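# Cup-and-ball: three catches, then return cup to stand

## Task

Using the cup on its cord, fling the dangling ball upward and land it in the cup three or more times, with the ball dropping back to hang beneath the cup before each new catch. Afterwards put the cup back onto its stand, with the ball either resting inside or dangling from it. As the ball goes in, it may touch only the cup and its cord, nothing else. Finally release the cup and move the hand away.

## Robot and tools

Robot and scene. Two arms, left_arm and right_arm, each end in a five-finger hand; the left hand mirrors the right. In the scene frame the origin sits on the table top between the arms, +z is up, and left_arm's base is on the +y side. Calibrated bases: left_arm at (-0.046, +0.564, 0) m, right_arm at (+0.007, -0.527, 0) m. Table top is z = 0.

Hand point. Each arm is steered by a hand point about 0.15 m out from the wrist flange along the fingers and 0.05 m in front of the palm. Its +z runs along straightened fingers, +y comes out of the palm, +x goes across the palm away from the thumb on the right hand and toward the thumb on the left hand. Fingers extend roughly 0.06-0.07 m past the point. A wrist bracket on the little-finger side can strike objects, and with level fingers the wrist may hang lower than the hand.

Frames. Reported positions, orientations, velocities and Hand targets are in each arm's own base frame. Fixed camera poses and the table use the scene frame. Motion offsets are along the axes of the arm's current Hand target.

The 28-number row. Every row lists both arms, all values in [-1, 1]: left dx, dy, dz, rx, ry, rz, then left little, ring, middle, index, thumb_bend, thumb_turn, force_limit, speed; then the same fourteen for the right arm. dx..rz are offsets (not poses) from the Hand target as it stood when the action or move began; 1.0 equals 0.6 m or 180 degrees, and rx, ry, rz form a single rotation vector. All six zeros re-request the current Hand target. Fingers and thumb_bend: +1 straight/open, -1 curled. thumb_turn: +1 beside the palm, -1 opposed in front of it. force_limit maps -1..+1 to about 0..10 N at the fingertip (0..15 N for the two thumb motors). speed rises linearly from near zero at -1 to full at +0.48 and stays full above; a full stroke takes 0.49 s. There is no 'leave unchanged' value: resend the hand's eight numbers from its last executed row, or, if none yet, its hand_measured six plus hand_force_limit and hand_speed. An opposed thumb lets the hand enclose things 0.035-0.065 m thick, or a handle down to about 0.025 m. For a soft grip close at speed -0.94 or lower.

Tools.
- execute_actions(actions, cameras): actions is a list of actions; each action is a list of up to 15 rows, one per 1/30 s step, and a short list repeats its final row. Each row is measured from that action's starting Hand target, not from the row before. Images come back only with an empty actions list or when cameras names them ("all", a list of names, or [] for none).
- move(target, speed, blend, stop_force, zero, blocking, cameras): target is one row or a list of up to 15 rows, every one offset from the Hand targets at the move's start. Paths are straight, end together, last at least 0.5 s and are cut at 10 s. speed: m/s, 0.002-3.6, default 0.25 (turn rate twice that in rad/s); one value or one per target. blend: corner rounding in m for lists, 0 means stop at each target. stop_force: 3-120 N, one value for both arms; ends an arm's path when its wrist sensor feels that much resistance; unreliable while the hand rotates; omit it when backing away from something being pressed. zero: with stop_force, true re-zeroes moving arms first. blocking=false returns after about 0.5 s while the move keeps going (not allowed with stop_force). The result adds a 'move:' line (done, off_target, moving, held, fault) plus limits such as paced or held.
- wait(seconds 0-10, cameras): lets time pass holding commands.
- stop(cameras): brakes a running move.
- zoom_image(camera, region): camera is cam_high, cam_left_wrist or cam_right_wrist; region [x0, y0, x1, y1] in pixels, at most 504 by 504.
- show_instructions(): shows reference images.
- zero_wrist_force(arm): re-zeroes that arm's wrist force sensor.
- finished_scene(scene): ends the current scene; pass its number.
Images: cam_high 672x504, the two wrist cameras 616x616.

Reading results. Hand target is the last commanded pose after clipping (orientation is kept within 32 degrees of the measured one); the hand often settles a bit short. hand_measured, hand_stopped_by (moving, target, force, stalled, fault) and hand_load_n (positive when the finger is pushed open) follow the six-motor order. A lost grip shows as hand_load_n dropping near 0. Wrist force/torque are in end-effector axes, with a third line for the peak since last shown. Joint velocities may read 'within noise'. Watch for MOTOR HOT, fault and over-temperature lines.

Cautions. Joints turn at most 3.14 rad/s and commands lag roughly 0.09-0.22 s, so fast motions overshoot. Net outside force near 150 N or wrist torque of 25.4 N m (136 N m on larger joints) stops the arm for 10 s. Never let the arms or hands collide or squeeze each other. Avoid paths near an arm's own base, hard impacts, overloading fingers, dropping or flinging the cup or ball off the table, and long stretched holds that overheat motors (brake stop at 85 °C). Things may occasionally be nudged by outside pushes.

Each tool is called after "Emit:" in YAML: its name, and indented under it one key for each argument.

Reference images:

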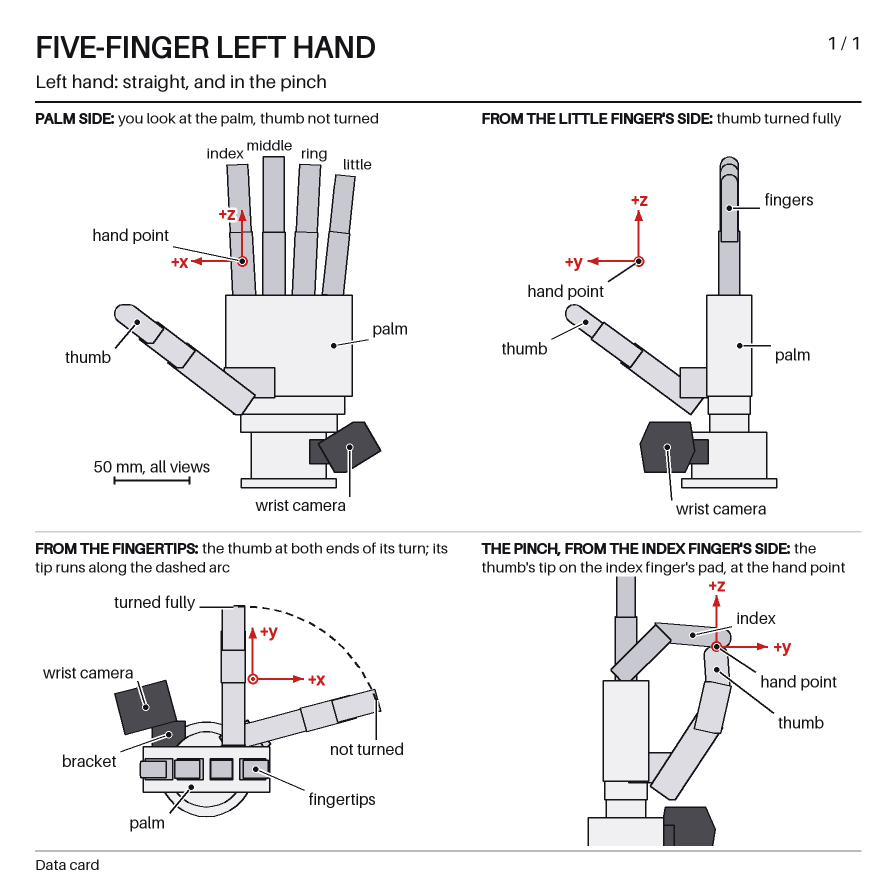

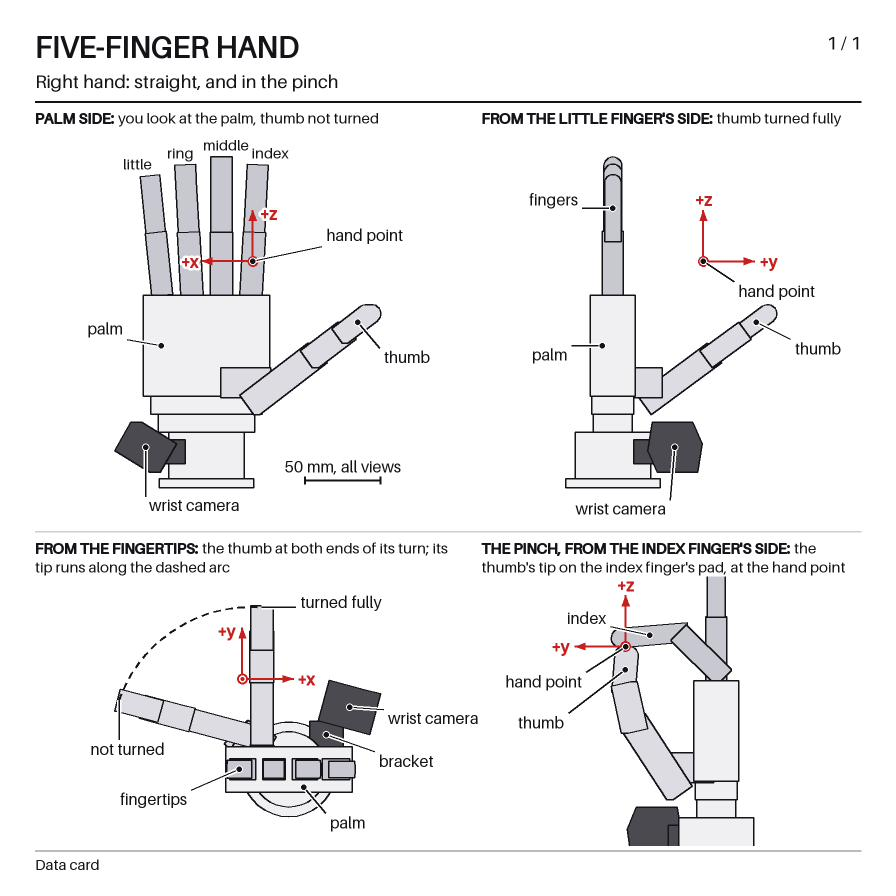

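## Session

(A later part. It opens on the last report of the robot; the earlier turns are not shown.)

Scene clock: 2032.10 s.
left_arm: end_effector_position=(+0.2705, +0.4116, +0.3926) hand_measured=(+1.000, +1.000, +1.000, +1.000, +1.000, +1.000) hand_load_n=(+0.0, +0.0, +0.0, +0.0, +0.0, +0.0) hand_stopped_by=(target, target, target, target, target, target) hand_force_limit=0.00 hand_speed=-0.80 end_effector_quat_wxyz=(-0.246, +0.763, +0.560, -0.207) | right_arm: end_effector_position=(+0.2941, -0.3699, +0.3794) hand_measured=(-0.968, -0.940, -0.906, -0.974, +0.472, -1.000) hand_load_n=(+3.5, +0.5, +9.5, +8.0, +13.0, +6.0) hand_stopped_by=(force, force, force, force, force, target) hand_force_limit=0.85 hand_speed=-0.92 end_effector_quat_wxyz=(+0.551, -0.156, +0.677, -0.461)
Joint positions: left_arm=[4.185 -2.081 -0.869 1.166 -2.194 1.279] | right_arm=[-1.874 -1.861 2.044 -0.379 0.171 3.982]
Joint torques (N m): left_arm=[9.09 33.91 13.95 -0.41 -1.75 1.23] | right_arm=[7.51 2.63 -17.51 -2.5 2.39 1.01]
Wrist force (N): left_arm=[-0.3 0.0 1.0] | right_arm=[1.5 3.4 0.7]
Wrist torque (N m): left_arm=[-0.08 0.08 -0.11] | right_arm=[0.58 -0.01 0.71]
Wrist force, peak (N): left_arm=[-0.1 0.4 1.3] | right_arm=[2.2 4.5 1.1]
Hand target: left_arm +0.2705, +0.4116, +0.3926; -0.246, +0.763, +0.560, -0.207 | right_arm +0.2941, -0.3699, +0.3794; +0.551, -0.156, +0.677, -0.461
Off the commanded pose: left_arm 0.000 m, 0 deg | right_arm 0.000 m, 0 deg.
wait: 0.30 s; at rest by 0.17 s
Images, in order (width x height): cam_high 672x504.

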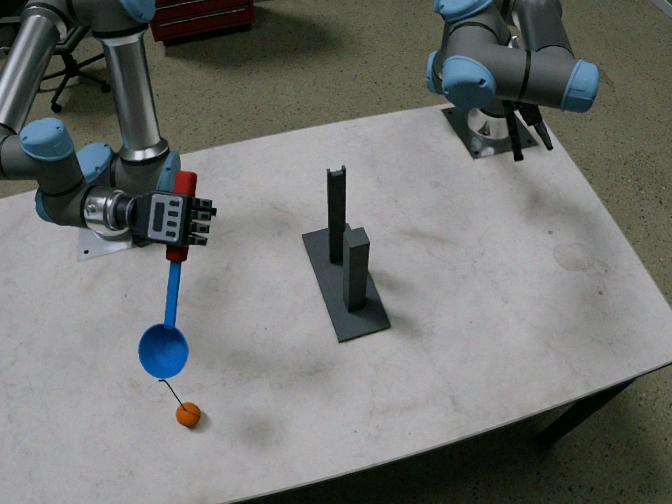

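Emit:
move:
  target:
    - [0,0,0,0,0,0,1,1,1,1,1,1,0,-0.8,0.0345,0.0457,-0.0020,0,0,0,-1,-1,-0.99,-1,-1,-1,0.85,-0.92]
    - [0,0,0,0,0,0,1,1,1,1,1,1,0,-0.8,0.0403,0.0526,0.2701,0,0,0,-1,-1,-0.99,-1,-1,-1,0.85,-0.92]
  speed: [0.1, 0.15]

Emit:
move:
  target:
    - [0,0,0,0,0,0,1,1,1,1,1,1,0,-0.8,-0.0089,-0.0106,-0.4186,0,0,0,-1,-1,-0.99,-1,-1,-1,0.85,-0.92]
    - [0,0,0,0,0,0,1,1,1,1,1,1,0,-0.8,-0.0058,-0.0069,-0.2721,0,0,0,-1,-1,-0.99,-1,-1,-1,0.85,-0.92]
    - [0,0,0,0,0,0,1,1,1,1,1,1,0,-0.8,-0.0253,-0.0327,-0.2710,0,0,0,-1,-1,-0.99,-1,-1,-1,0.85,-0.92]
  speed: [0.065, 0.065, 0.025]

Emit:
wait:
  seconds: 1
  cameras: ["cam_high"]

Emit:
zoom_image:
  camera: "cam_high"
  region: [110, 330, 220, 440]

Emit:
wait:
  seconds: 0.4
  cameras: ["cam_high"]

Emit:
zoom_image:
  camera: "cam_high"
  region: [110, 330, 220, 440]

Emit:
wait:
  seconds: 0.4
  cameras: ["cam_high"]

Emit:
zoom_image:
  camera: "cam_high"
  region: [110, 330, 220, 440]

Scene clock: 2043.57 s.
left_arm: end_effector_position=(+0.2705, +0.4116, +0.3926) hand_measured=(+1.000, +1.000, +1.000, +1.000, +1.000, +1.000) hand_load_n=(+0.0, +0.0, +0.0, +0.0, +0.0, +0.0) hand_stopped_by=(target, target, target, target, target, target) hand_force_limit=0.00 hand_speed=-0.80 end_effector_quat_wxyz=(-0.246, +0.763, +0.560, -0.207) | right_arm: end_effector_position=(+0.4395, -0.4441, +0.3449) hand_measured=(-0.968, -0.940, -0.906, -0.974, +0.472, -1.000) hand_load_n=(+2.5, +0.5, +9.5, +8.0, +13.0, +6.0) hand_stopped_by=(force, force, force, force, force, target) hand_force_limit=0.85 hand_speed=-0.92 end_effector_quat_wxyz=(+0.551, -0.156, +0.678, -0.461)
Joint positions: left_arm=[4.185 -2.081 -0.869 1.166 -2.194 1.279] | right_arm=[-1.433 -1.505 1.818 -0.371 0.609 3.836]
Joint torques (N m): left_arm=[9 33.6 13.89 -0.47 -1.76 1.28] | right_arm=[5.98 -27.85 -25.23 -2.92 -0.33 1.32]
Wrist force (N): left_arm=[-0.2 0.4 1.1] | right_arm=[1.3 3.2 0.7]
Wrist torque (N m): left_arm=[-0.02 0.06 -0.13] | right_arm=[0.55 0.00 0.60]
Wrist force, peak (N): left_arm=[-0.3 0.4 1.4] | right_arm=[2.4 4.8 1.1]
Hand target: left_arm +0.2705, +0.4116, +0.3926; -0.246, +0.763, +0.560, -0.207 | right_arm +0.4395, -0.4441, +0.3450; +0.551, -0.156, +0.677, -0.461
Off the commanded pose: left_arm 0.000 m, 0 deg | right_arm 0.000 m, 0 deg.
move: done

Scene clock: 2050.60 s.
left_arm: end_effector_position=(+0.2705, +0.4116, +0.3926) hand_measured=(+1.000, +1.000, +1.000, +1.000, +1.000, +1.000) hand_load_n=(+0.0, +0.5, +0.0, +0.0, +0.0, +0.0) hand_stopped_by=(target, target, target, target, target, target) hand_force_limit=0.00 hand_speed=-0.80 end_effector_quat_wxyz=(-0.246, +0.763, +0.560, -0.207) | right_arm: end_effector_position=(+0.2941, -0.3698, +0.3646) hand_measured=(-0.968, -0.940, -0.906, -0.974, +0.472, -1.000) hand_load_n=(+2.5, +0.5, +9.5, +7.5, +13.0, +6.0) hand_stopped_by=(force, force, force, force, force, target) hand_force_limit=0.85 hand_speed=-0.92 end_effector_quat_wxyz=(+0.551, -0.156, +0.677, -0.462)
Joint positions: left_arm=[4.185 -2.081 -0.869 1.166 -2.194 1.279] | right_arm=[-1.874 -1.853 2.077 -0.421 0.171 3.982]
Joint torques (N m): left_arm=[8.56 33.51 14.7 -0.51 -1.71 1.09] | right_arm=[-1.83 1.23 -16.28 -1.95 -1.09 -2.1]
Wrist force (N): left_arm=[-0.3 0.2 1.1] | right_arm=[1.8 3.6 1.3]
Wrist torque (N m): left_arm=[-0.04 0.07 -0.12] | right_arm=[0.53 -0.02 0.60]
Wrist force, peak (N): left_arm=[0.0 0.6 1.4] | right_arm=[2.2 4.4 1.1]
Hand target: left_arm +0.2705, +0.4116, +0.3926; -0.246, +0.763, +0.560, -0.207 | right_arm +0.2941, -0.3698, +0.3644; +0.551, -0.156, +0.677, -0.461
Off the commanded pose: left_arm 0.000 m, 0 deg | right_arm 0.000 m, 0 deg.
move: done

Scene clock: 2051.60 s.
left_arm: end_effector_position=(+0.2705, +0.4116, +0.3926) hand_measured=(+1.000, +1.000, +1.000, +1.000, +1.000, +1.000) hand_load_n=(+0.0, +0.0, +0.0, +0.0, +0.0, +0.0) hand_stopped_by=(target, target, target, target, target, target) hand_force_limit=0.00 hand_speed=-0.80 end_effector_quat_wxyz=(-0.246, +0.763, +0.560, -0.207) | right_arm: end_effector_position=(+0.2941, -0.3698, +0.3644) hand_measured=(-0.968, -0.940, -0.906, -0.974, +0.472, -1.000) hand_load_n=(+2.5, +0.5, +9.5, +7.5, +13.0, +5.5) hand_stopped_by=(force, force, force, force, force, target) hand_force_limit=0.85 hand_speed=-0.92 end_effector_quat_wxyz=(+0.551, -0.156, +0.677, -0.461)
Joint positions: left_arm=[4.185 -2.081 -0.869 1.166 -2.194 1.279] | right_arm=[-1.874 -1.853 2.078 -0.421 0.171 3.982]
Joint torques (N m): left_arm=[9.35 34.32 14.33 -0.35 -1.69 1.04] | right_arm=[5.44 2.85 -16.06 -2.63 0.87 -1.46]
Wrist force (N): left_arm=[-0.3 0.5 0.9] | right_arm=[2.3 3.8 1.2]
Wrist torque (N m): left_arm=[0.00 0.08 -0.13] | right_arm=[0.51 -0.06 0.61]
Wrist force, peak (N): left_arm=[0.0 0.4 1.3] | right_arm=[2.1 4.1 1.1]
Hand target: left_arm +0.2705, +0.4116, +0.3926; -0.246, +0.763, +0.560, -0.207 | right_arm +0.2941, -0.3698, +0.3644; +0.551, -0.156, +0.677, -0.461
Off the commanded pose: left_arm 0.000 m, 0 deg | right_arm 0.000 m, 0 deg.
wait: 1.00 s; at rest by 0.17 s
Images, in order (width x height): cam_high 672x504.

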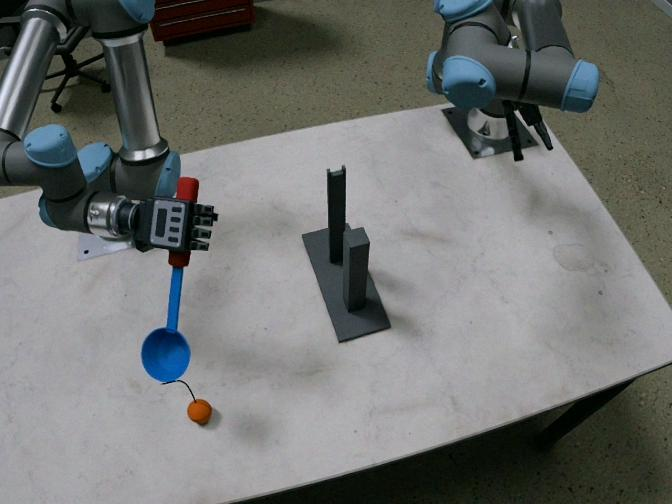

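Scaled by 4.582 from the camera's 672x504 image, which has a finer 960x720 frame.

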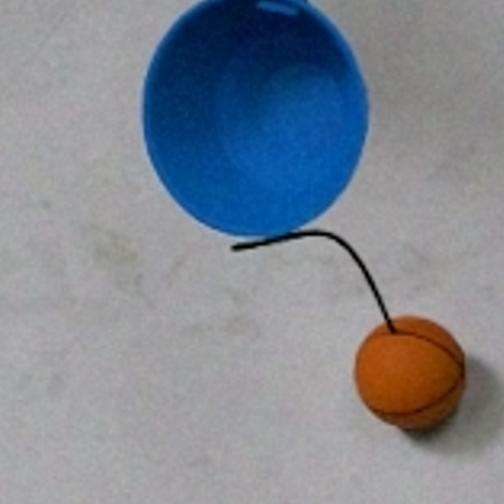

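Scene clock: 2052.00 s.
left_arm: end_effector_position=(+0.2705, +0.4116, +0.3926) hand_measured=(+1.000, +1.000, +1.000, +1.000, +1.000, +1.000) hand_load_n=(+0.0, +0.0, +0.0, +0.0, +0.0, +0.0) hand_stopped_by=(target, target, target, target, target, target) hand_force_limit=0.00 hand_speed=-0.80 end_effector_quat_wxyz=(-0.246, +0.763, +0.560, -0.207) | right_arm: end_effector_position=(+0.2941, -0.3698, +0.3644) hand_measured=(-0.968, -0.940, -0.906, -0.974, +0.472, -1.000) hand_load_n=(+3.0, +0.0, +9.5, +7.5, +13.0, +5.5) hand_stopped_by=(force, force, force, force, force, target) hand_force_limit=0.85 hand_speed=-0.92 end_effector_quat_wxyz=(+0.551, -0.156, +0.677, -0.461)
Joint positions: left_arm=[4.185 -2.081 -0.869 1.166 -2.194 1.279] | right_arm=[-1.874 -1.853 2.078 -0.421 0.171 3.982]
Joint torques (N m): left_arm=[9.1 33.69 13.96 -0.33 -1.8 1.17] | right_arm=[7.51 2.69 -16.53 -2.58 1.51 -1.27]
Wrist force (N): left_arm=[-0.3 0.2 1.1] | right_arm=[1.7 3.7 1.0]
Wrist torque (N m): left_arm=[-0.04 0.08 -0.12] | right_arm=[0.59 -0.04 0.63]
Wrist force, peak (N): left_arm=[-0.3 0.5 1.2] | right_arm=[2.4 3.8 0.9]
Hand target: left_arm +0.2705, +0.4116, +0.3926; -0.246, +0.763, +0.560, -0.207 | right_arm +0.2941, -0.3698, +0.3644; +0.551, -0.156, +0.677, -0.461
Off the commanded pose: left_arm 0.000 m, 0 deg | right_arm 0.000 m, 0 deg.
wait: 0.40 s; at rest by 0.17 s
Images, in order (width x height): cam_high 672x504.

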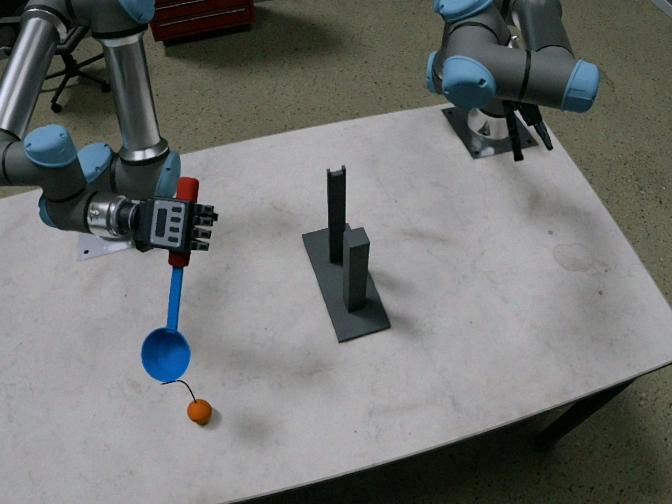

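Scaled by 4.582 from the camera's 672x504 image, which has a finer 960x720 frame.

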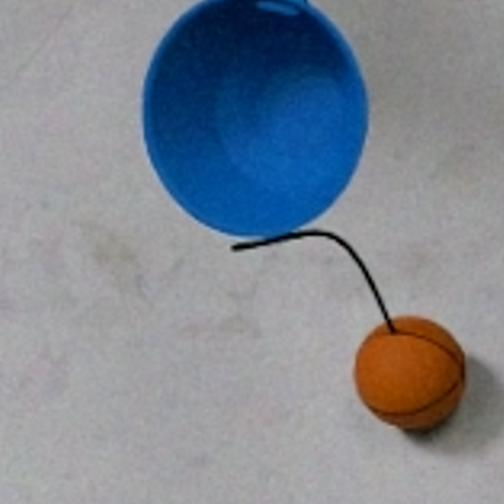

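Scene clock: 2052.40 s.
left_arm: end_effector_position=(+0.2705, +0.4116, +0.3926) hand_measured=(+1.000, +1.000, +1.000, +1.000, +1.000, +1.000) hand_load_n=(+0.0, +0.0, +0.0, +0.0, +0.0, +0.0) hand_stopped_by=(target, target, target, target, target, target) hand_force_limit=0.00 hand_speed=-0.80 end_effector_quat_wxyz=(-0.246, +0.763, +0.560, -0.207) | right_arm: end_effector_position=(+0.2941, -0.3698, +0.3644) hand_measured=(-0.968, -0.940, -0.906, -0.974, +0.472, -1.000) hand_load_n=(+2.5, +0.5, +9.5, +8.0, +13.0, +5.5) hand_stopped_by=(force, force, force, force, force, target) hand_force_limit=0.85 hand_speed=-0.92 end_effector_quat_wxyz=(+0.551, -0.156, +0.677, -0.461)
Joint positions: left_arm=[4.185 -2.081 -0.869 1.166 -2.194 1.279] | right_arm=[-1.874 -1.853 2.078 -0.421 0.171 3.982]
Joint torques (N m): left_arm=[9.28 34.02 14.37 -0.37 -1.77 1.3] | right_arm=[7.32 2.86 -16.41 -2.57 2.2 -0.98]
Wrist force (N): left_arm=[-0.3 0.3 1.0] | right_arm=[1.7 3.6 0.7]
Wrist torque (N m): left_arm=[-0.02 0.09 -0.13] | right_arm=[0.62 -0.05 0.64]
Wrist force, peak (N): left_arm=[-0.1 0.3 1.3] | right_arm=[2.0 4.2 1.0]
Hand target: left_arm +0.2705, +0.4116, +0.3926; -0.246, +0.763, +0.560, -0.207 | right_arm +0.2941, -0.3698, +0.3644; +0.551, -0.156, +0.677, -0.461
Off the commanded pose: left_arm 0.000 m, 0 deg | right_arm 0.000 m, 0 deg.
wait: 0.40 s; at rest by 0.17 s
Images, in order (width x height): cam_high 672x504.

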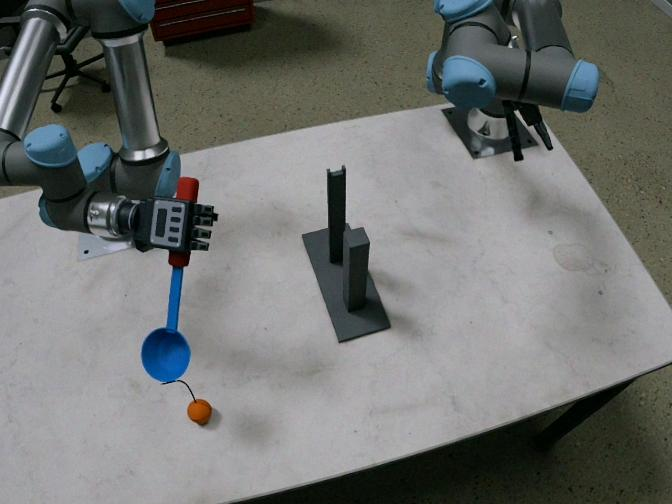

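Scaled by 4.582 from the camera's 672x504 image, which has a finer 960x720 frame.

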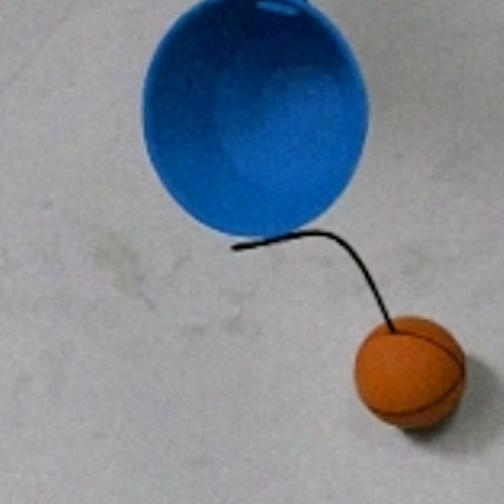

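Emit:
move:
  target:
    - [0,0,0,0,0,0,1,1,1,1,1,1,0,-0.8,-0.0087,0.0075,0.0226,0,0,0,-1,-1,-0.99,-1,-1,-1,0.85,-0.92]
    - [0,0,0,0,0,0,1,1,1,1,1,1,0,-0.8,-0.0278,-0.0177,0.0237,0,0,0,-1,-1,-0.99,-1,-1,-1,0.85,-0.92]
  speed: [0.03, 0.004]
  cameras: ["cam_high"]

Emit:
zoom_image:
  camera: "cam_high"
  region: [110, 330, 220, 440]

Emit:
wait:
  seconds: 0.2
  cameras: ["cam_high"]

Emit:
zoom_image:
  camera: "cam_high"
  region: [110, 330, 220, 440]

Emit:
wait:
  seconds: 0.2
  cameras: ["cam_high"]

Emit:
zoom_image:
  camera: "cam_high"
  region: [110, 330, 220, 440]

Scene clock: 2062.47 s.
left_arm: end_effector_position=(+0.2705, +0.4116, +0.3926) hand_measured=(+1.000, +1.000, +1.000, +1.000, +1.000, +1.000) hand_load_n=(+0.0, +0.0, +0.0, +0.0, +0.0, +0.0) hand_stopped_by=(target, target, target, target, target, target) hand_force_limit=0.00 hand_speed=-0.80 end_effector_quat_wxyz=(-0.246, +0.763, +0.560, -0.207) | right_arm: end_effector_position=(+0.3093, -0.3698, +0.3834) hand_measured=(-0.968, -0.940, -0.906, -0.974, +0.472, -1.000) hand_load_n=(+3.5, +0.5, +9.5, +7.5, +13.0, +6.0) hand_stopped_by=(force, force, force, force, force, target) hand_force_limit=0.85 hand_speed=-0.92 end_effector_quat_wxyz=(+0.551, -0.156, +0.677, -0.461)
Joint positions: left_arm=[4.185 -2.081 -0.869 1.166 -2.194 1.279] | right_arm=[-1.822 -1.845 2.021 -0.327 0.221 3.936]
Joint torques (N m): left_arm=[9.6 33.93 14.09 -0.23 -1.77 1.14] | right_arm=[8.92 -20.71 -27.35 -0.12 2.62 -2.17]
Wrist force (N): left_arm=[0.0 0.4 1.3] | right_arm=[2.4 4.2 0.6]
Wrist torque (N m): left_arm=[-0.02 0.04 -0.12] | right_arm=[0.61 -0.03 0.71]
Wrist force, peak (N): left_arm=[-0.4 0.4 1.4] | right_arm=[2.5 4.6 1.0]
Hand target: left_arm +0.2705, +0.4116, +0.3926; -0.246, +0.763, +0.560, -0.207 | right_arm +0.3093, -0.3698, +0.3834; +0.551, -0.156, +0.677, -0.461
Off the commanded pose: left_arm 0.000 m, 0 deg | right_arm 0.000 m, 0 deg.
move: done
Images, in order (width x height): cam_high 672x504.

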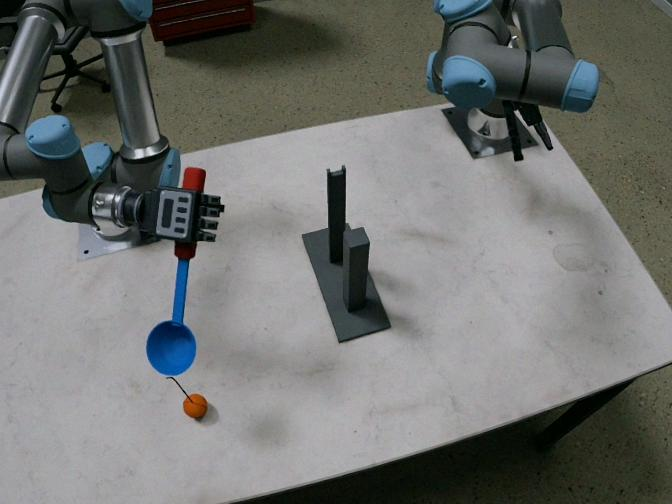

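Scaled by 4.582 from the camera's 672x504 image, which has a finer 960x720 frame.

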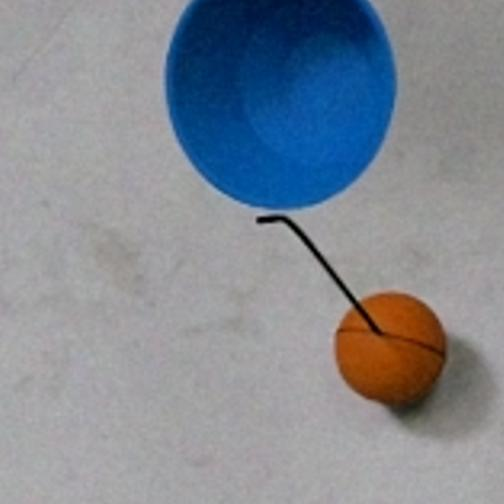

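Scene clock: 2062.67 s.
left_arm: end_effector_position=(+0.2705, +0.4116, +0.3926) hand_measured=(+1.000, +1.000, +1.000, +1.000, +1.000, +1.000) hand_load_n=(+0.0, +0.0, +0.0, +0.0, +0.0, -0.5) hand_stopped_by=(target, target, target, target, target, target) hand_force_limit=0.00 hand_speed=-0.80 end_effector_quat_wxyz=(-0.246, +0.763, +0.560, -0.207) | right_arm: end_effector_position=(+0.3093, -0.3698, +0.3834) hand_measured=(-0.968, -0.940, -0.906, -0.974, +0.472, -1.000) hand_load_n=(+3.0, +0.5, +9.5, +7.5, +12.5, +6.0) hand_stopped_by=(force, force, force, force, force, target) hand_force_limit=0.85 hand_speed=-0.92 end_effector_quat_wxyz=(+0.551, -0.156, +0.677, -0.461)
Joint positions: left_arm=[4.185 -2.081 -0.869 1.166 -2.194 1.279] | right_arm=[-1.822 -1.845 2.021 -0.327 0.221 3.936]
Joint torques (N m): left_arm=[9.74 33.99 13.39 -0.43 -1.71 1.17] | right_arm=[8.53 -19.34 -22.77 -1.26 2.65 -2.39]
Wrist force (N): left_arm=[-0.1 0.4 1.0] | right_arm=[1.9 3.7 0.6]
Wrist torque (N m): left_arm=[0.00 0.04 -0.12] | right_arm=[0.56 0.01 0.69]
Wrist force, peak (N): left_arm=[-0.3 0.5 1.1] | right_arm=[2.7 4.2 0.6]
Hand target: left_arm +0.2705, +0.4116, +0.3926; -0.246, +0.763, +0.560, -0.207 | right_arm +0.3093, -0.3698, +0.3834; +0.551, -0.156, +0.677, -0.461
Off the commanded pose: left_arm 0.000 m, 0 deg | right_arm 0.000 m, 0 deg.
wait: 0.20 s; at rest by 0.17 s
Images, in order (width x height): cam_high 672x504.

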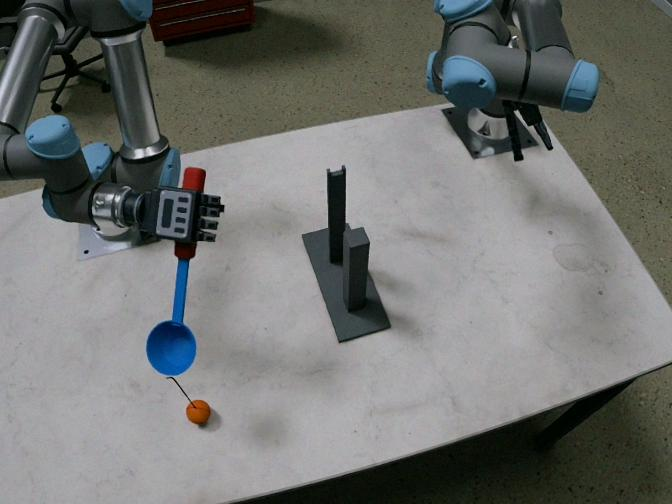

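Scaled by 4.582 from the camera's 672x504 image, which has a finer 960x720 frame.

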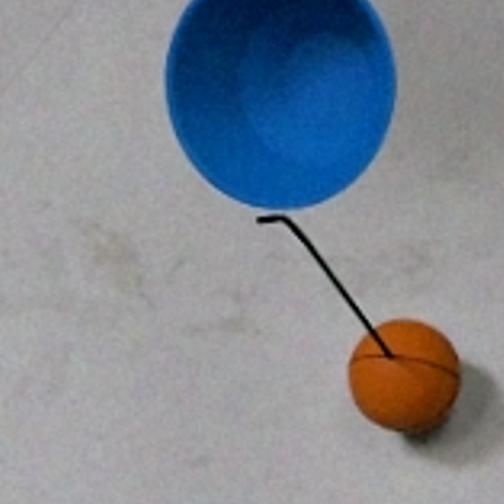

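Scene clock: 2062.87 s.
left_arm: end_effector_position=(+0.2705, +0.4116, +0.3926) hand_measured=(+1.000, +1.000, +1.000, +1.000, +1.000, +1.000) hand_load_n=(+0.0, +0.0, +0.0, +0.0, +0.0, +0.0) hand_stopped_by=(target, target, target, target, target, target) hand_force_limit=0.00 hand_speed=-0.80 end_effector_quat_wxyz=(-0.246, +0.763, +0.560, -0.207) | right_arm: end_effector_position=(+0.3093, -0.3698, +0.3834) hand_measured=(-0.968, -0.940, -0.906, -0.974, +0.472, -1.000) hand_load_n=(+3.0, +0.5, +9.5, +7.5, +13.0, +6.0) hand_stopped_by=(force, force, force, force, force, target) hand_force_limit=0.85 hand_speed=-0.92 end_effector_quat_wxyz=(+0.551, -0.156, +0.677, -0.461)
Joint positions: left_arm=[4.185 -2.081 -0.869 1.166 -2.194 1.279] | right_arm=[-1.822 -1.845 2.021 -0.327 0.221 3.936]
Joint torques (N m): left_arm=[8.81 33.59 13.67 -0.48 -1.71 1.26] | right_arm=[8.6 -17.32 -19.74 -2.07 2.57 -2.34]
Wrist force (N): left_arm=[-0.1 0.4 1.4] | right_arm=[1.9 3.5 0.9]
Wrist torque (N m): left_arm=[-0.04 0.05 -0.12] | right_arm=[0.57 -0.06 0.72]
Wrist force, peak (N): left_arm=[-0.1 0.4 1.4] | right_arm=[2.5 4.4 0.9]
Hand target: left_arm +0.2705, +0.4116, +0.3926; -0.246, +0.763, +0.560, -0.207 | right_arm +0.3093, -0.3698, +0.3834; +0.551, -0.156, +0.677, -0.461
Off the commanded pose: left_arm 0.000 m, 0 deg | right_arm 0.000 m, 0 deg.
wait: 0.20 s; at rest by 0.17 s
Images, in order (width x height): cam_high 672x504.

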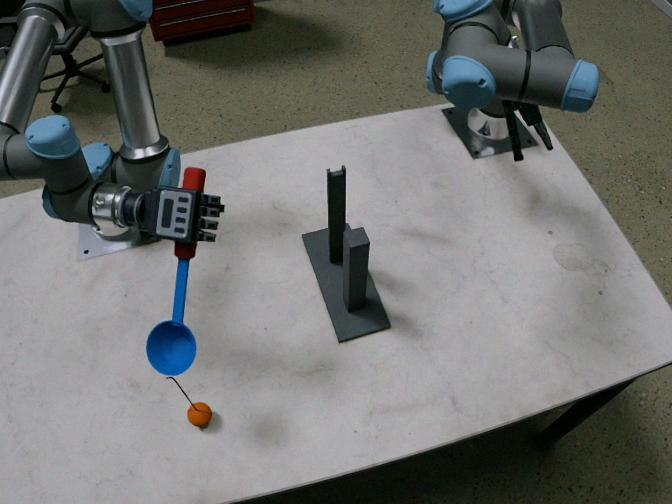

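Scaled by 4.582 from the camera's 672x504 image, which has a finer 960x720 frame.

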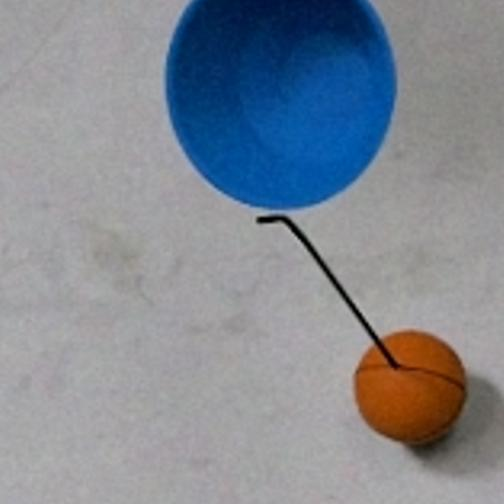

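Emit:
move:
  target: [0,0,0,0,0,0,1,1,1,1,1,1,0,-0.8,0.0385,0.0510,-0.0022,0,0,0,-1,-1,-0.99,-1,-1,-1,0.85,-0.92]
  speed: 0.03

Emit:
wait:
  seconds: 3
  cameras: ["cam_high"]

Emit:
zoom_image:
  camera: "cam_high"
  region: [110, 330, 220, 440]

Emit:
move:
  target: [0,0,0,0,0,0,1,1,1,1,1,1,0,-0.8,-0.0230,-0.0305,0.0013,0,0,0,-1,-1,-0.99,-1,-1,-1,0.85,-0.92]
  speed: 0.01

Emit:
wait:
  seconds: 1.5
  cameras: ["cam_high"]

Emit:
zoom_image:
  camera: "cam_high"
  region: [110, 330, 220, 440]

Emit:
wait:
  seconds: 0.5
  cameras: ["cam_high"]

Emit:
zoom_image:
  camera: "cam_high"
  region: [110, 330, 220, 440]

Scene clock: 2088.63 s.
left_arm: end_effector_position=(+0.2705, +0.4116, +0.3926) hand_measured=(+1.000, +1.000, +1.000, +1.000, +1.000, +1.000) hand_load_n=(+0.5, +0.0, +0.0, +0.0, +0.0, +0.0) hand_stopped_by=(target, target, target, target, target, target) hand_force_limit=0.00 hand_speed=-0.80 end_effector_quat_wxyz=(-0.246, +0.763, +0.560, -0.207) | right_arm: end_effector_position=(+0.3093, -0.3698, +0.3449) hand_measured=(-0.968, -0.940, -0.906, -0.974, +0.472, -1.000) hand_load_n=(+3.0, +0.0, +9.5, +8.0, +13.0, +6.0) hand_stopped_by=(force, force, force, force, force, target) hand_force_limit=0.85 hand_speed=-0.92 end_effector_quat_wxyz=(+0.551, -0.156, +0.678, -0.461) end_effector_velocity=(+0.000, +0.000, +0.001) end_effector_angular_velocity=(+0.002, -0.001, +0.000)
Joint positions: left_arm=[4.185 -2.081 -0.869 1.166 -2.194 1.279] | right_arm=[-1.822 -1.822 2.105 -0.435 0.221 3.936]
Joint velocities: left_arm=[within noise] | right_arm=[0 -0.001 -0.002 0.005 0 0]
Joint torques (N m): left_arm=[9.11 33.91 13.81 -0.47 -1.73 1.28] | right_arm=[-8.01 -21.13 -31.83 0.28 -2.04 1.78]
Wrist force (N): left_arm=[-0.2 0.4 1.0] | right_arm=[1.9 3.5 1.1]
Wrist torque (N m): left_arm=[-0.01 0.07 -0.12] | right_arm=[0.52 -0.02 0.53]
Wrist force, peak (N): left_arm=[-0.3 0.5 1.5] | right_arm=[2.7 4.8 1.0]
Hand target: left_arm +0.2705, +0.4116, +0.3926; -0.246, +0.763, +0.560, -0.207 | right_arm +0.3093, -0.3698, +0.3450; +0.551, -0.156, +0.677, -0.461
Off the commanded pose: left_arm 0.000 m, 0 deg | right_arm 0.000 m, 0 deg.
move: done

Scene clock: 2091.63 s.
left_arm: end_effector_position=(+0.2705, +0.4116, +0.3926) hand_measured=(+1.000, +1.000, +1.000, +1.000, +1.000, +1.000) hand_load_n=(+0.0, +0.0, +0.0, +0.0, +0.0, +0.0) hand_stopped_by=(target, target, target, target, target, target) hand_force_limit=0.00 hand_speed=-0.80 end_effector_quat_wxyz=(-0.246, +0.763, +0.560, -0.207) | right_arm: end_effector_position=(+0.3093, -0.3698, +0.3450) hand_measured=(-0.968, -0.940, -0.906, -0.974, +0.472, -1.000) hand_load_n=(+2.5, +0.5, +9.5, +7.5, +13.0, +6.0) hand_stopped_by=(force, force, force, force, force, target) hand_force_limit=0.85 hand_speed=-0.92 end_effector_quat_wxyz=(+0.551, -0.156, +0.677, -0.461)
Joint positions: left_arm=[4.185 -2.081 -0.869 1.166 -2.194 1.279] | right_arm=[-1.822 -1.822 2.105 -0.434 0.221 3.936]
Joint torques (N m): left_arm=[8.77 33.49 13.98 -0.38 -1.76 1.21] | right_arm=[-7.69 -22.8 -29.88 0.33 -1.9 -1.8]
Wrist force (N): left_arm=[-0.1 0.2 1.4] | right_arm=[2.3 4.1 0.9]
Wrist torque (N m): left_arm=[-0.07 0.05 -0.11] | right_arm=[0.59 -0.04 0.57]
Wrist force, peak (N): left_arm=[-0.2 0.4 1.4] | right_arm=[2.4 4.5 0.8]
Hand target: left_arm +0.2705, +0.4116, +0.3926; -0.246, +0.763, +0.560, -0.207 | right_arm +0.3093, -0.3698, +0.3450; +0.551, -0.156, +0.677, -0.461
Off the commanded pose: left_arm 0.000 m, 0 deg | right_arm 0.000 m, 0 deg.
wait: 3.00 s; at rest by 0.17 s
Images, in order (width x height): cam_high 672x504.

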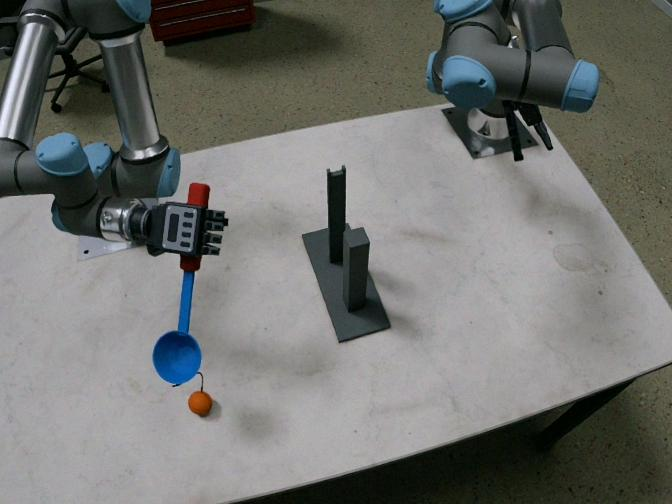

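Scaled by 4.582 from the camera's 672x504 image, which has a finer 960x720 frame.

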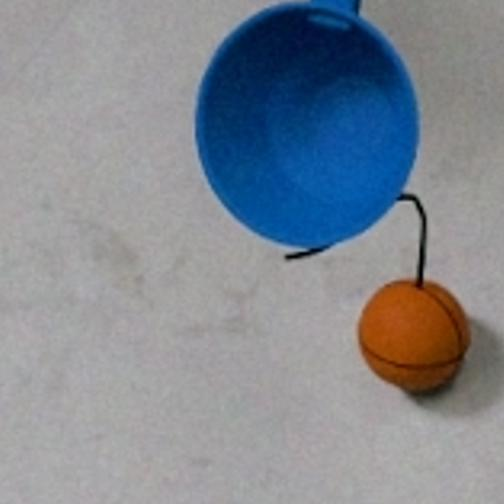

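Scene clock: 2094.17 s.
left_arm: end_effector_position=(+0.2705, +0.4116, +0.3926) hand_measured=(+1.000, +1.000, +1.000, +1.000, +1.000, +1.000) hand_load_n=(-0.5, +0.0, +0.0, +0.0, +0.0, +0.0) hand_stopped_by=(target, target, target, target, target, target) hand_force_limit=0.00 hand_speed=-0.80 end_effector_quat_wxyz=(-0.246, +0.763, +0.560, -0.207) | right_arm: end_effector_position=(+0.3093, -0.3698, +0.3681) hand_measured=(-0.968, -0.940, -0.906, -0.974, +0.472, -1.000) hand_load_n=(+3.0, +0.5, +9.5, +8.0, +13.0, +5.5) hand_stopped_by=(force, force, force, force, force, target) hand_force_limit=0.85 hand_speed=-0.92 end_effector_quat_wxyz=(+0.551, -0.156, +0.677, -0.461)
Joint positions: left_arm=[4.185 -2.081 -0.869 1.166 -2.194 1.279] | right_arm=[-1.822 -1.837 2.055 -0.369 0.221 3.936]
Joint torques (N m): left_arm=[8.82 33.97 14.74 -0.39 -1.76 1.28] | right_arm=[7.07 -15.09 -20.91 -1.27 2.24 -2.3]
Wrist force (N): left_arm=[0.0 0.3 1.2] | right_arm=[2.3 3.6 0.8]
Wrist torque (N m): left_arm=[-0.04 0.04 -0.11] | right_arm=[0.52 -0.04 0.55]
Wrist force, peak (N): left_arm=[-0.1 0.6 1.3] | right_arm=[2.1 4.4 1.3]
Hand target: left_arm +0.2705, +0.4116, +0.3926; -0.246, +0.763, +0.560, -0.207 | right_arm +0.3093, -0.3698, +0.3680; +0.551, -0.156, +0.677, -0.461
Off the commanded pose: left_arm 0.000 m, 0 deg | right_arm 0.000 m, 0 deg.
move: done

Scene clock: 2095.67 s.
left_arm: end_effector_position=(+0.2705, +0.4116, +0.3926) hand_measured=(+1.000, +1.000, +1.000, +1.000, +1.000, +1.000) hand_load_n=(+0.0, +0.0, +0.0, +0.0, +0.0, +0.0) hand_stopped_by=(target, target, target, target, target, target) hand_force_limit=0.00 hand_speed=-0.80 end_effector_quat_wxyz=(-0.246, +0.763, +0.560, -0.207) | right_arm: end_effector_position=(+0.3093, -0.3698, +0.3680) hand_measured=(-0.968, -0.940, -0.906, -0.974, +0.472, -1.000) hand_load_n=(+2.5, +0.5, +9.5, +8.0, +13.0, +6.0) hand_stopped_by=(force, force, force, force, force, target) hand_force_limit=0.85 hand_speed=-0.92 end_effector_quat_wxyz=(+0.551, -0.156, +0.677, -0.461)
Joint positions: left_arm=[4.185 -2.081 -0.869 1.166 -2.194 1.279] | right_arm=[-1.822 -1.837 2.055 -0.37 0.221 3.936]
Joint torques (N m): left_arm=[8.59 33.75 13.97 -0.43 -1.83 1.2] | right_arm=[7.04 2.22 -16.59 -2.66 2.4 -2.1]
Wrist force (N): left_arm=[-0.2 0.2 1.2] | right_arm=[1.6 3.2 1.2]
Wrist torque (N m): left_arm=[-0.05 0.06 -0.12] | right_arm=[0.55 -0.05 0.57]
Wrist force, peak (N): left_arm=[-0.2 0.4 1.3] | right_arm=[2.5 4.2 0.9]
Hand target: left_arm +0.2705, +0.4116, +0.3926; -0.246, +0.763, +0.560, -0.207 | right_arm +0.3093, -0.3698, +0.3680; +0.551, -0.156, +0.677, -0.461
Off the commanded pose: left_arm 0.000 m, 0 deg | right_arm 0.000 m, 0 deg.
wait: 1.50 s; at rest by 0.17 s
Images, in order (width x height): cam_high 672x504.

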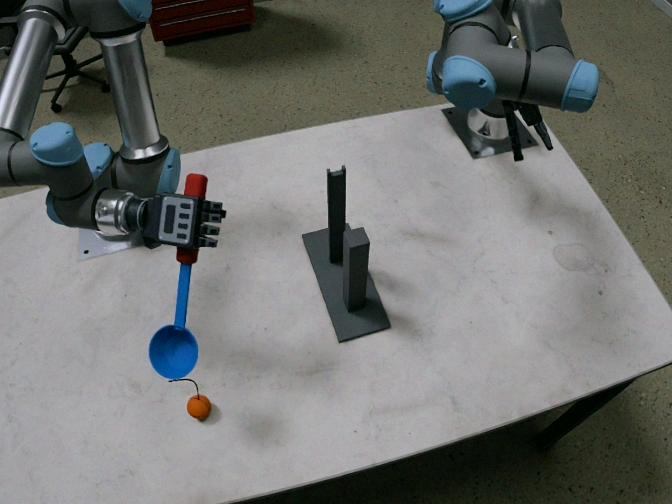

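Scaled by 4.582 from the camera's 672x504 image, which has a finer 960x720 frame.

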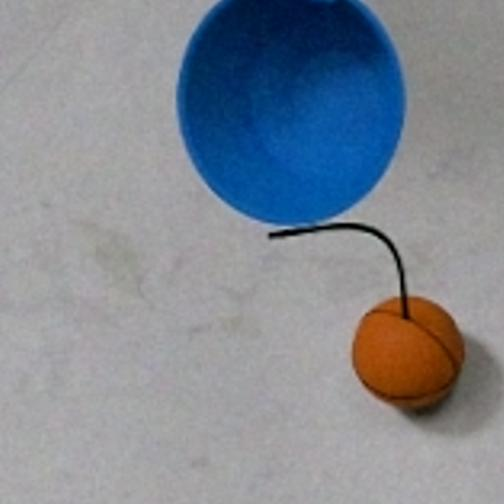

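Scene clock: 2096.17 s.
left_arm: end_effector_position=(+0.2705, +0.4116, +0.3926) hand_measured=(+1.000, +1.000, +1.000, +1.000, +1.000, +1.000) hand_load_n=(+0.0, +0.0, +0.0, +0.0, +0.0, +0.0) hand_stopped_by=(target, target, target, target, target, target) hand_force_limit=0.00 hand_speed=-0.80 end_effector_quat_wxyz=(-0.246, +0.763, +0.560, -0.207) | right_arm: end_effector_position=(+0.3093, -0.3698, +0.3680) hand_measured=(-0.968, -0.940, -0.906, -0.974, +0.472, -1.000) hand_load_n=(+3.0, +0.0, +9.5, +8.0, +13.0, +5.5) hand_stopped_by=(force, force, force, force, force, target) hand_force_limit=0.85 hand_speed=-0.92 end_effector_quat_wxyz=(+0.551, -0.156, +0.677, -0.461)
Joint positions: left_arm=[4.185 -2.081 -0.869 1.166 -2.194 1.279] | right_arm=[-1.822 -1.837 2.055 -0.37 0.221 3.936]
Joint torques (N m): left_arm=[8.66 34.43 14.06 -0.41 -1.75 1.21] | right_arm=[7.68 2.24 -16.03 -2.5 2.33 -2.04]
Wrist force (N): left_arm=[-0.1 0.1 1.3] | right_arm=[1.7 3.0 0.9]
Wrist torque (N m): left_arm=[-0.07 0.06 -0.11] | right_arm=[0.54 -0.07 0.56]
Wrist force, peak (N): left_arm=[-0.1 0.5 1.4] | right_arm=[2.0 4.1 1.2]
Hand target: left_arm +0.2705, +0.4116, +0.3926; -0.246, +0.763, +0.560, -0.207 | right_arm +0.3093, -0.3698, +0.3680; +0.551, -0.156, +0.677, -0.461
Off the commanded pose: left_arm 0.000 m, 0 deg | right_arm 0.000 m, 0 deg.
wait: 0.50 s; at rest by 0.17 s
Images, in order (width x height): cam_high 672x504.

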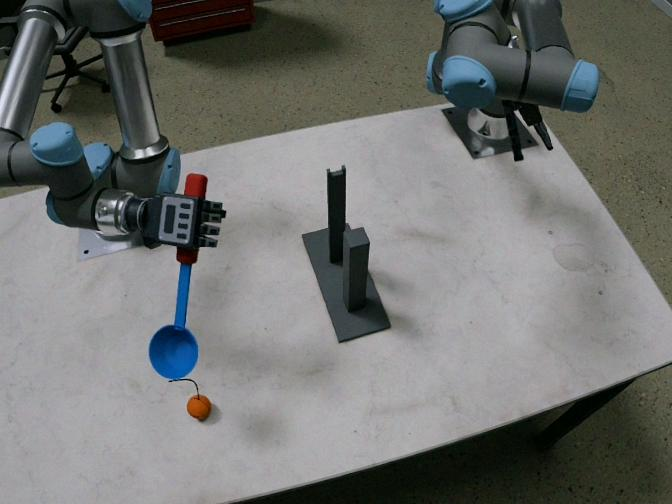

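Scaled by 4.582 from the camera's 672x504 image, which has a finer 960x720 frame.

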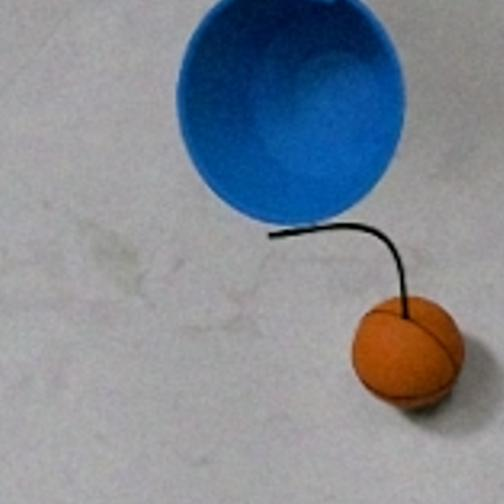

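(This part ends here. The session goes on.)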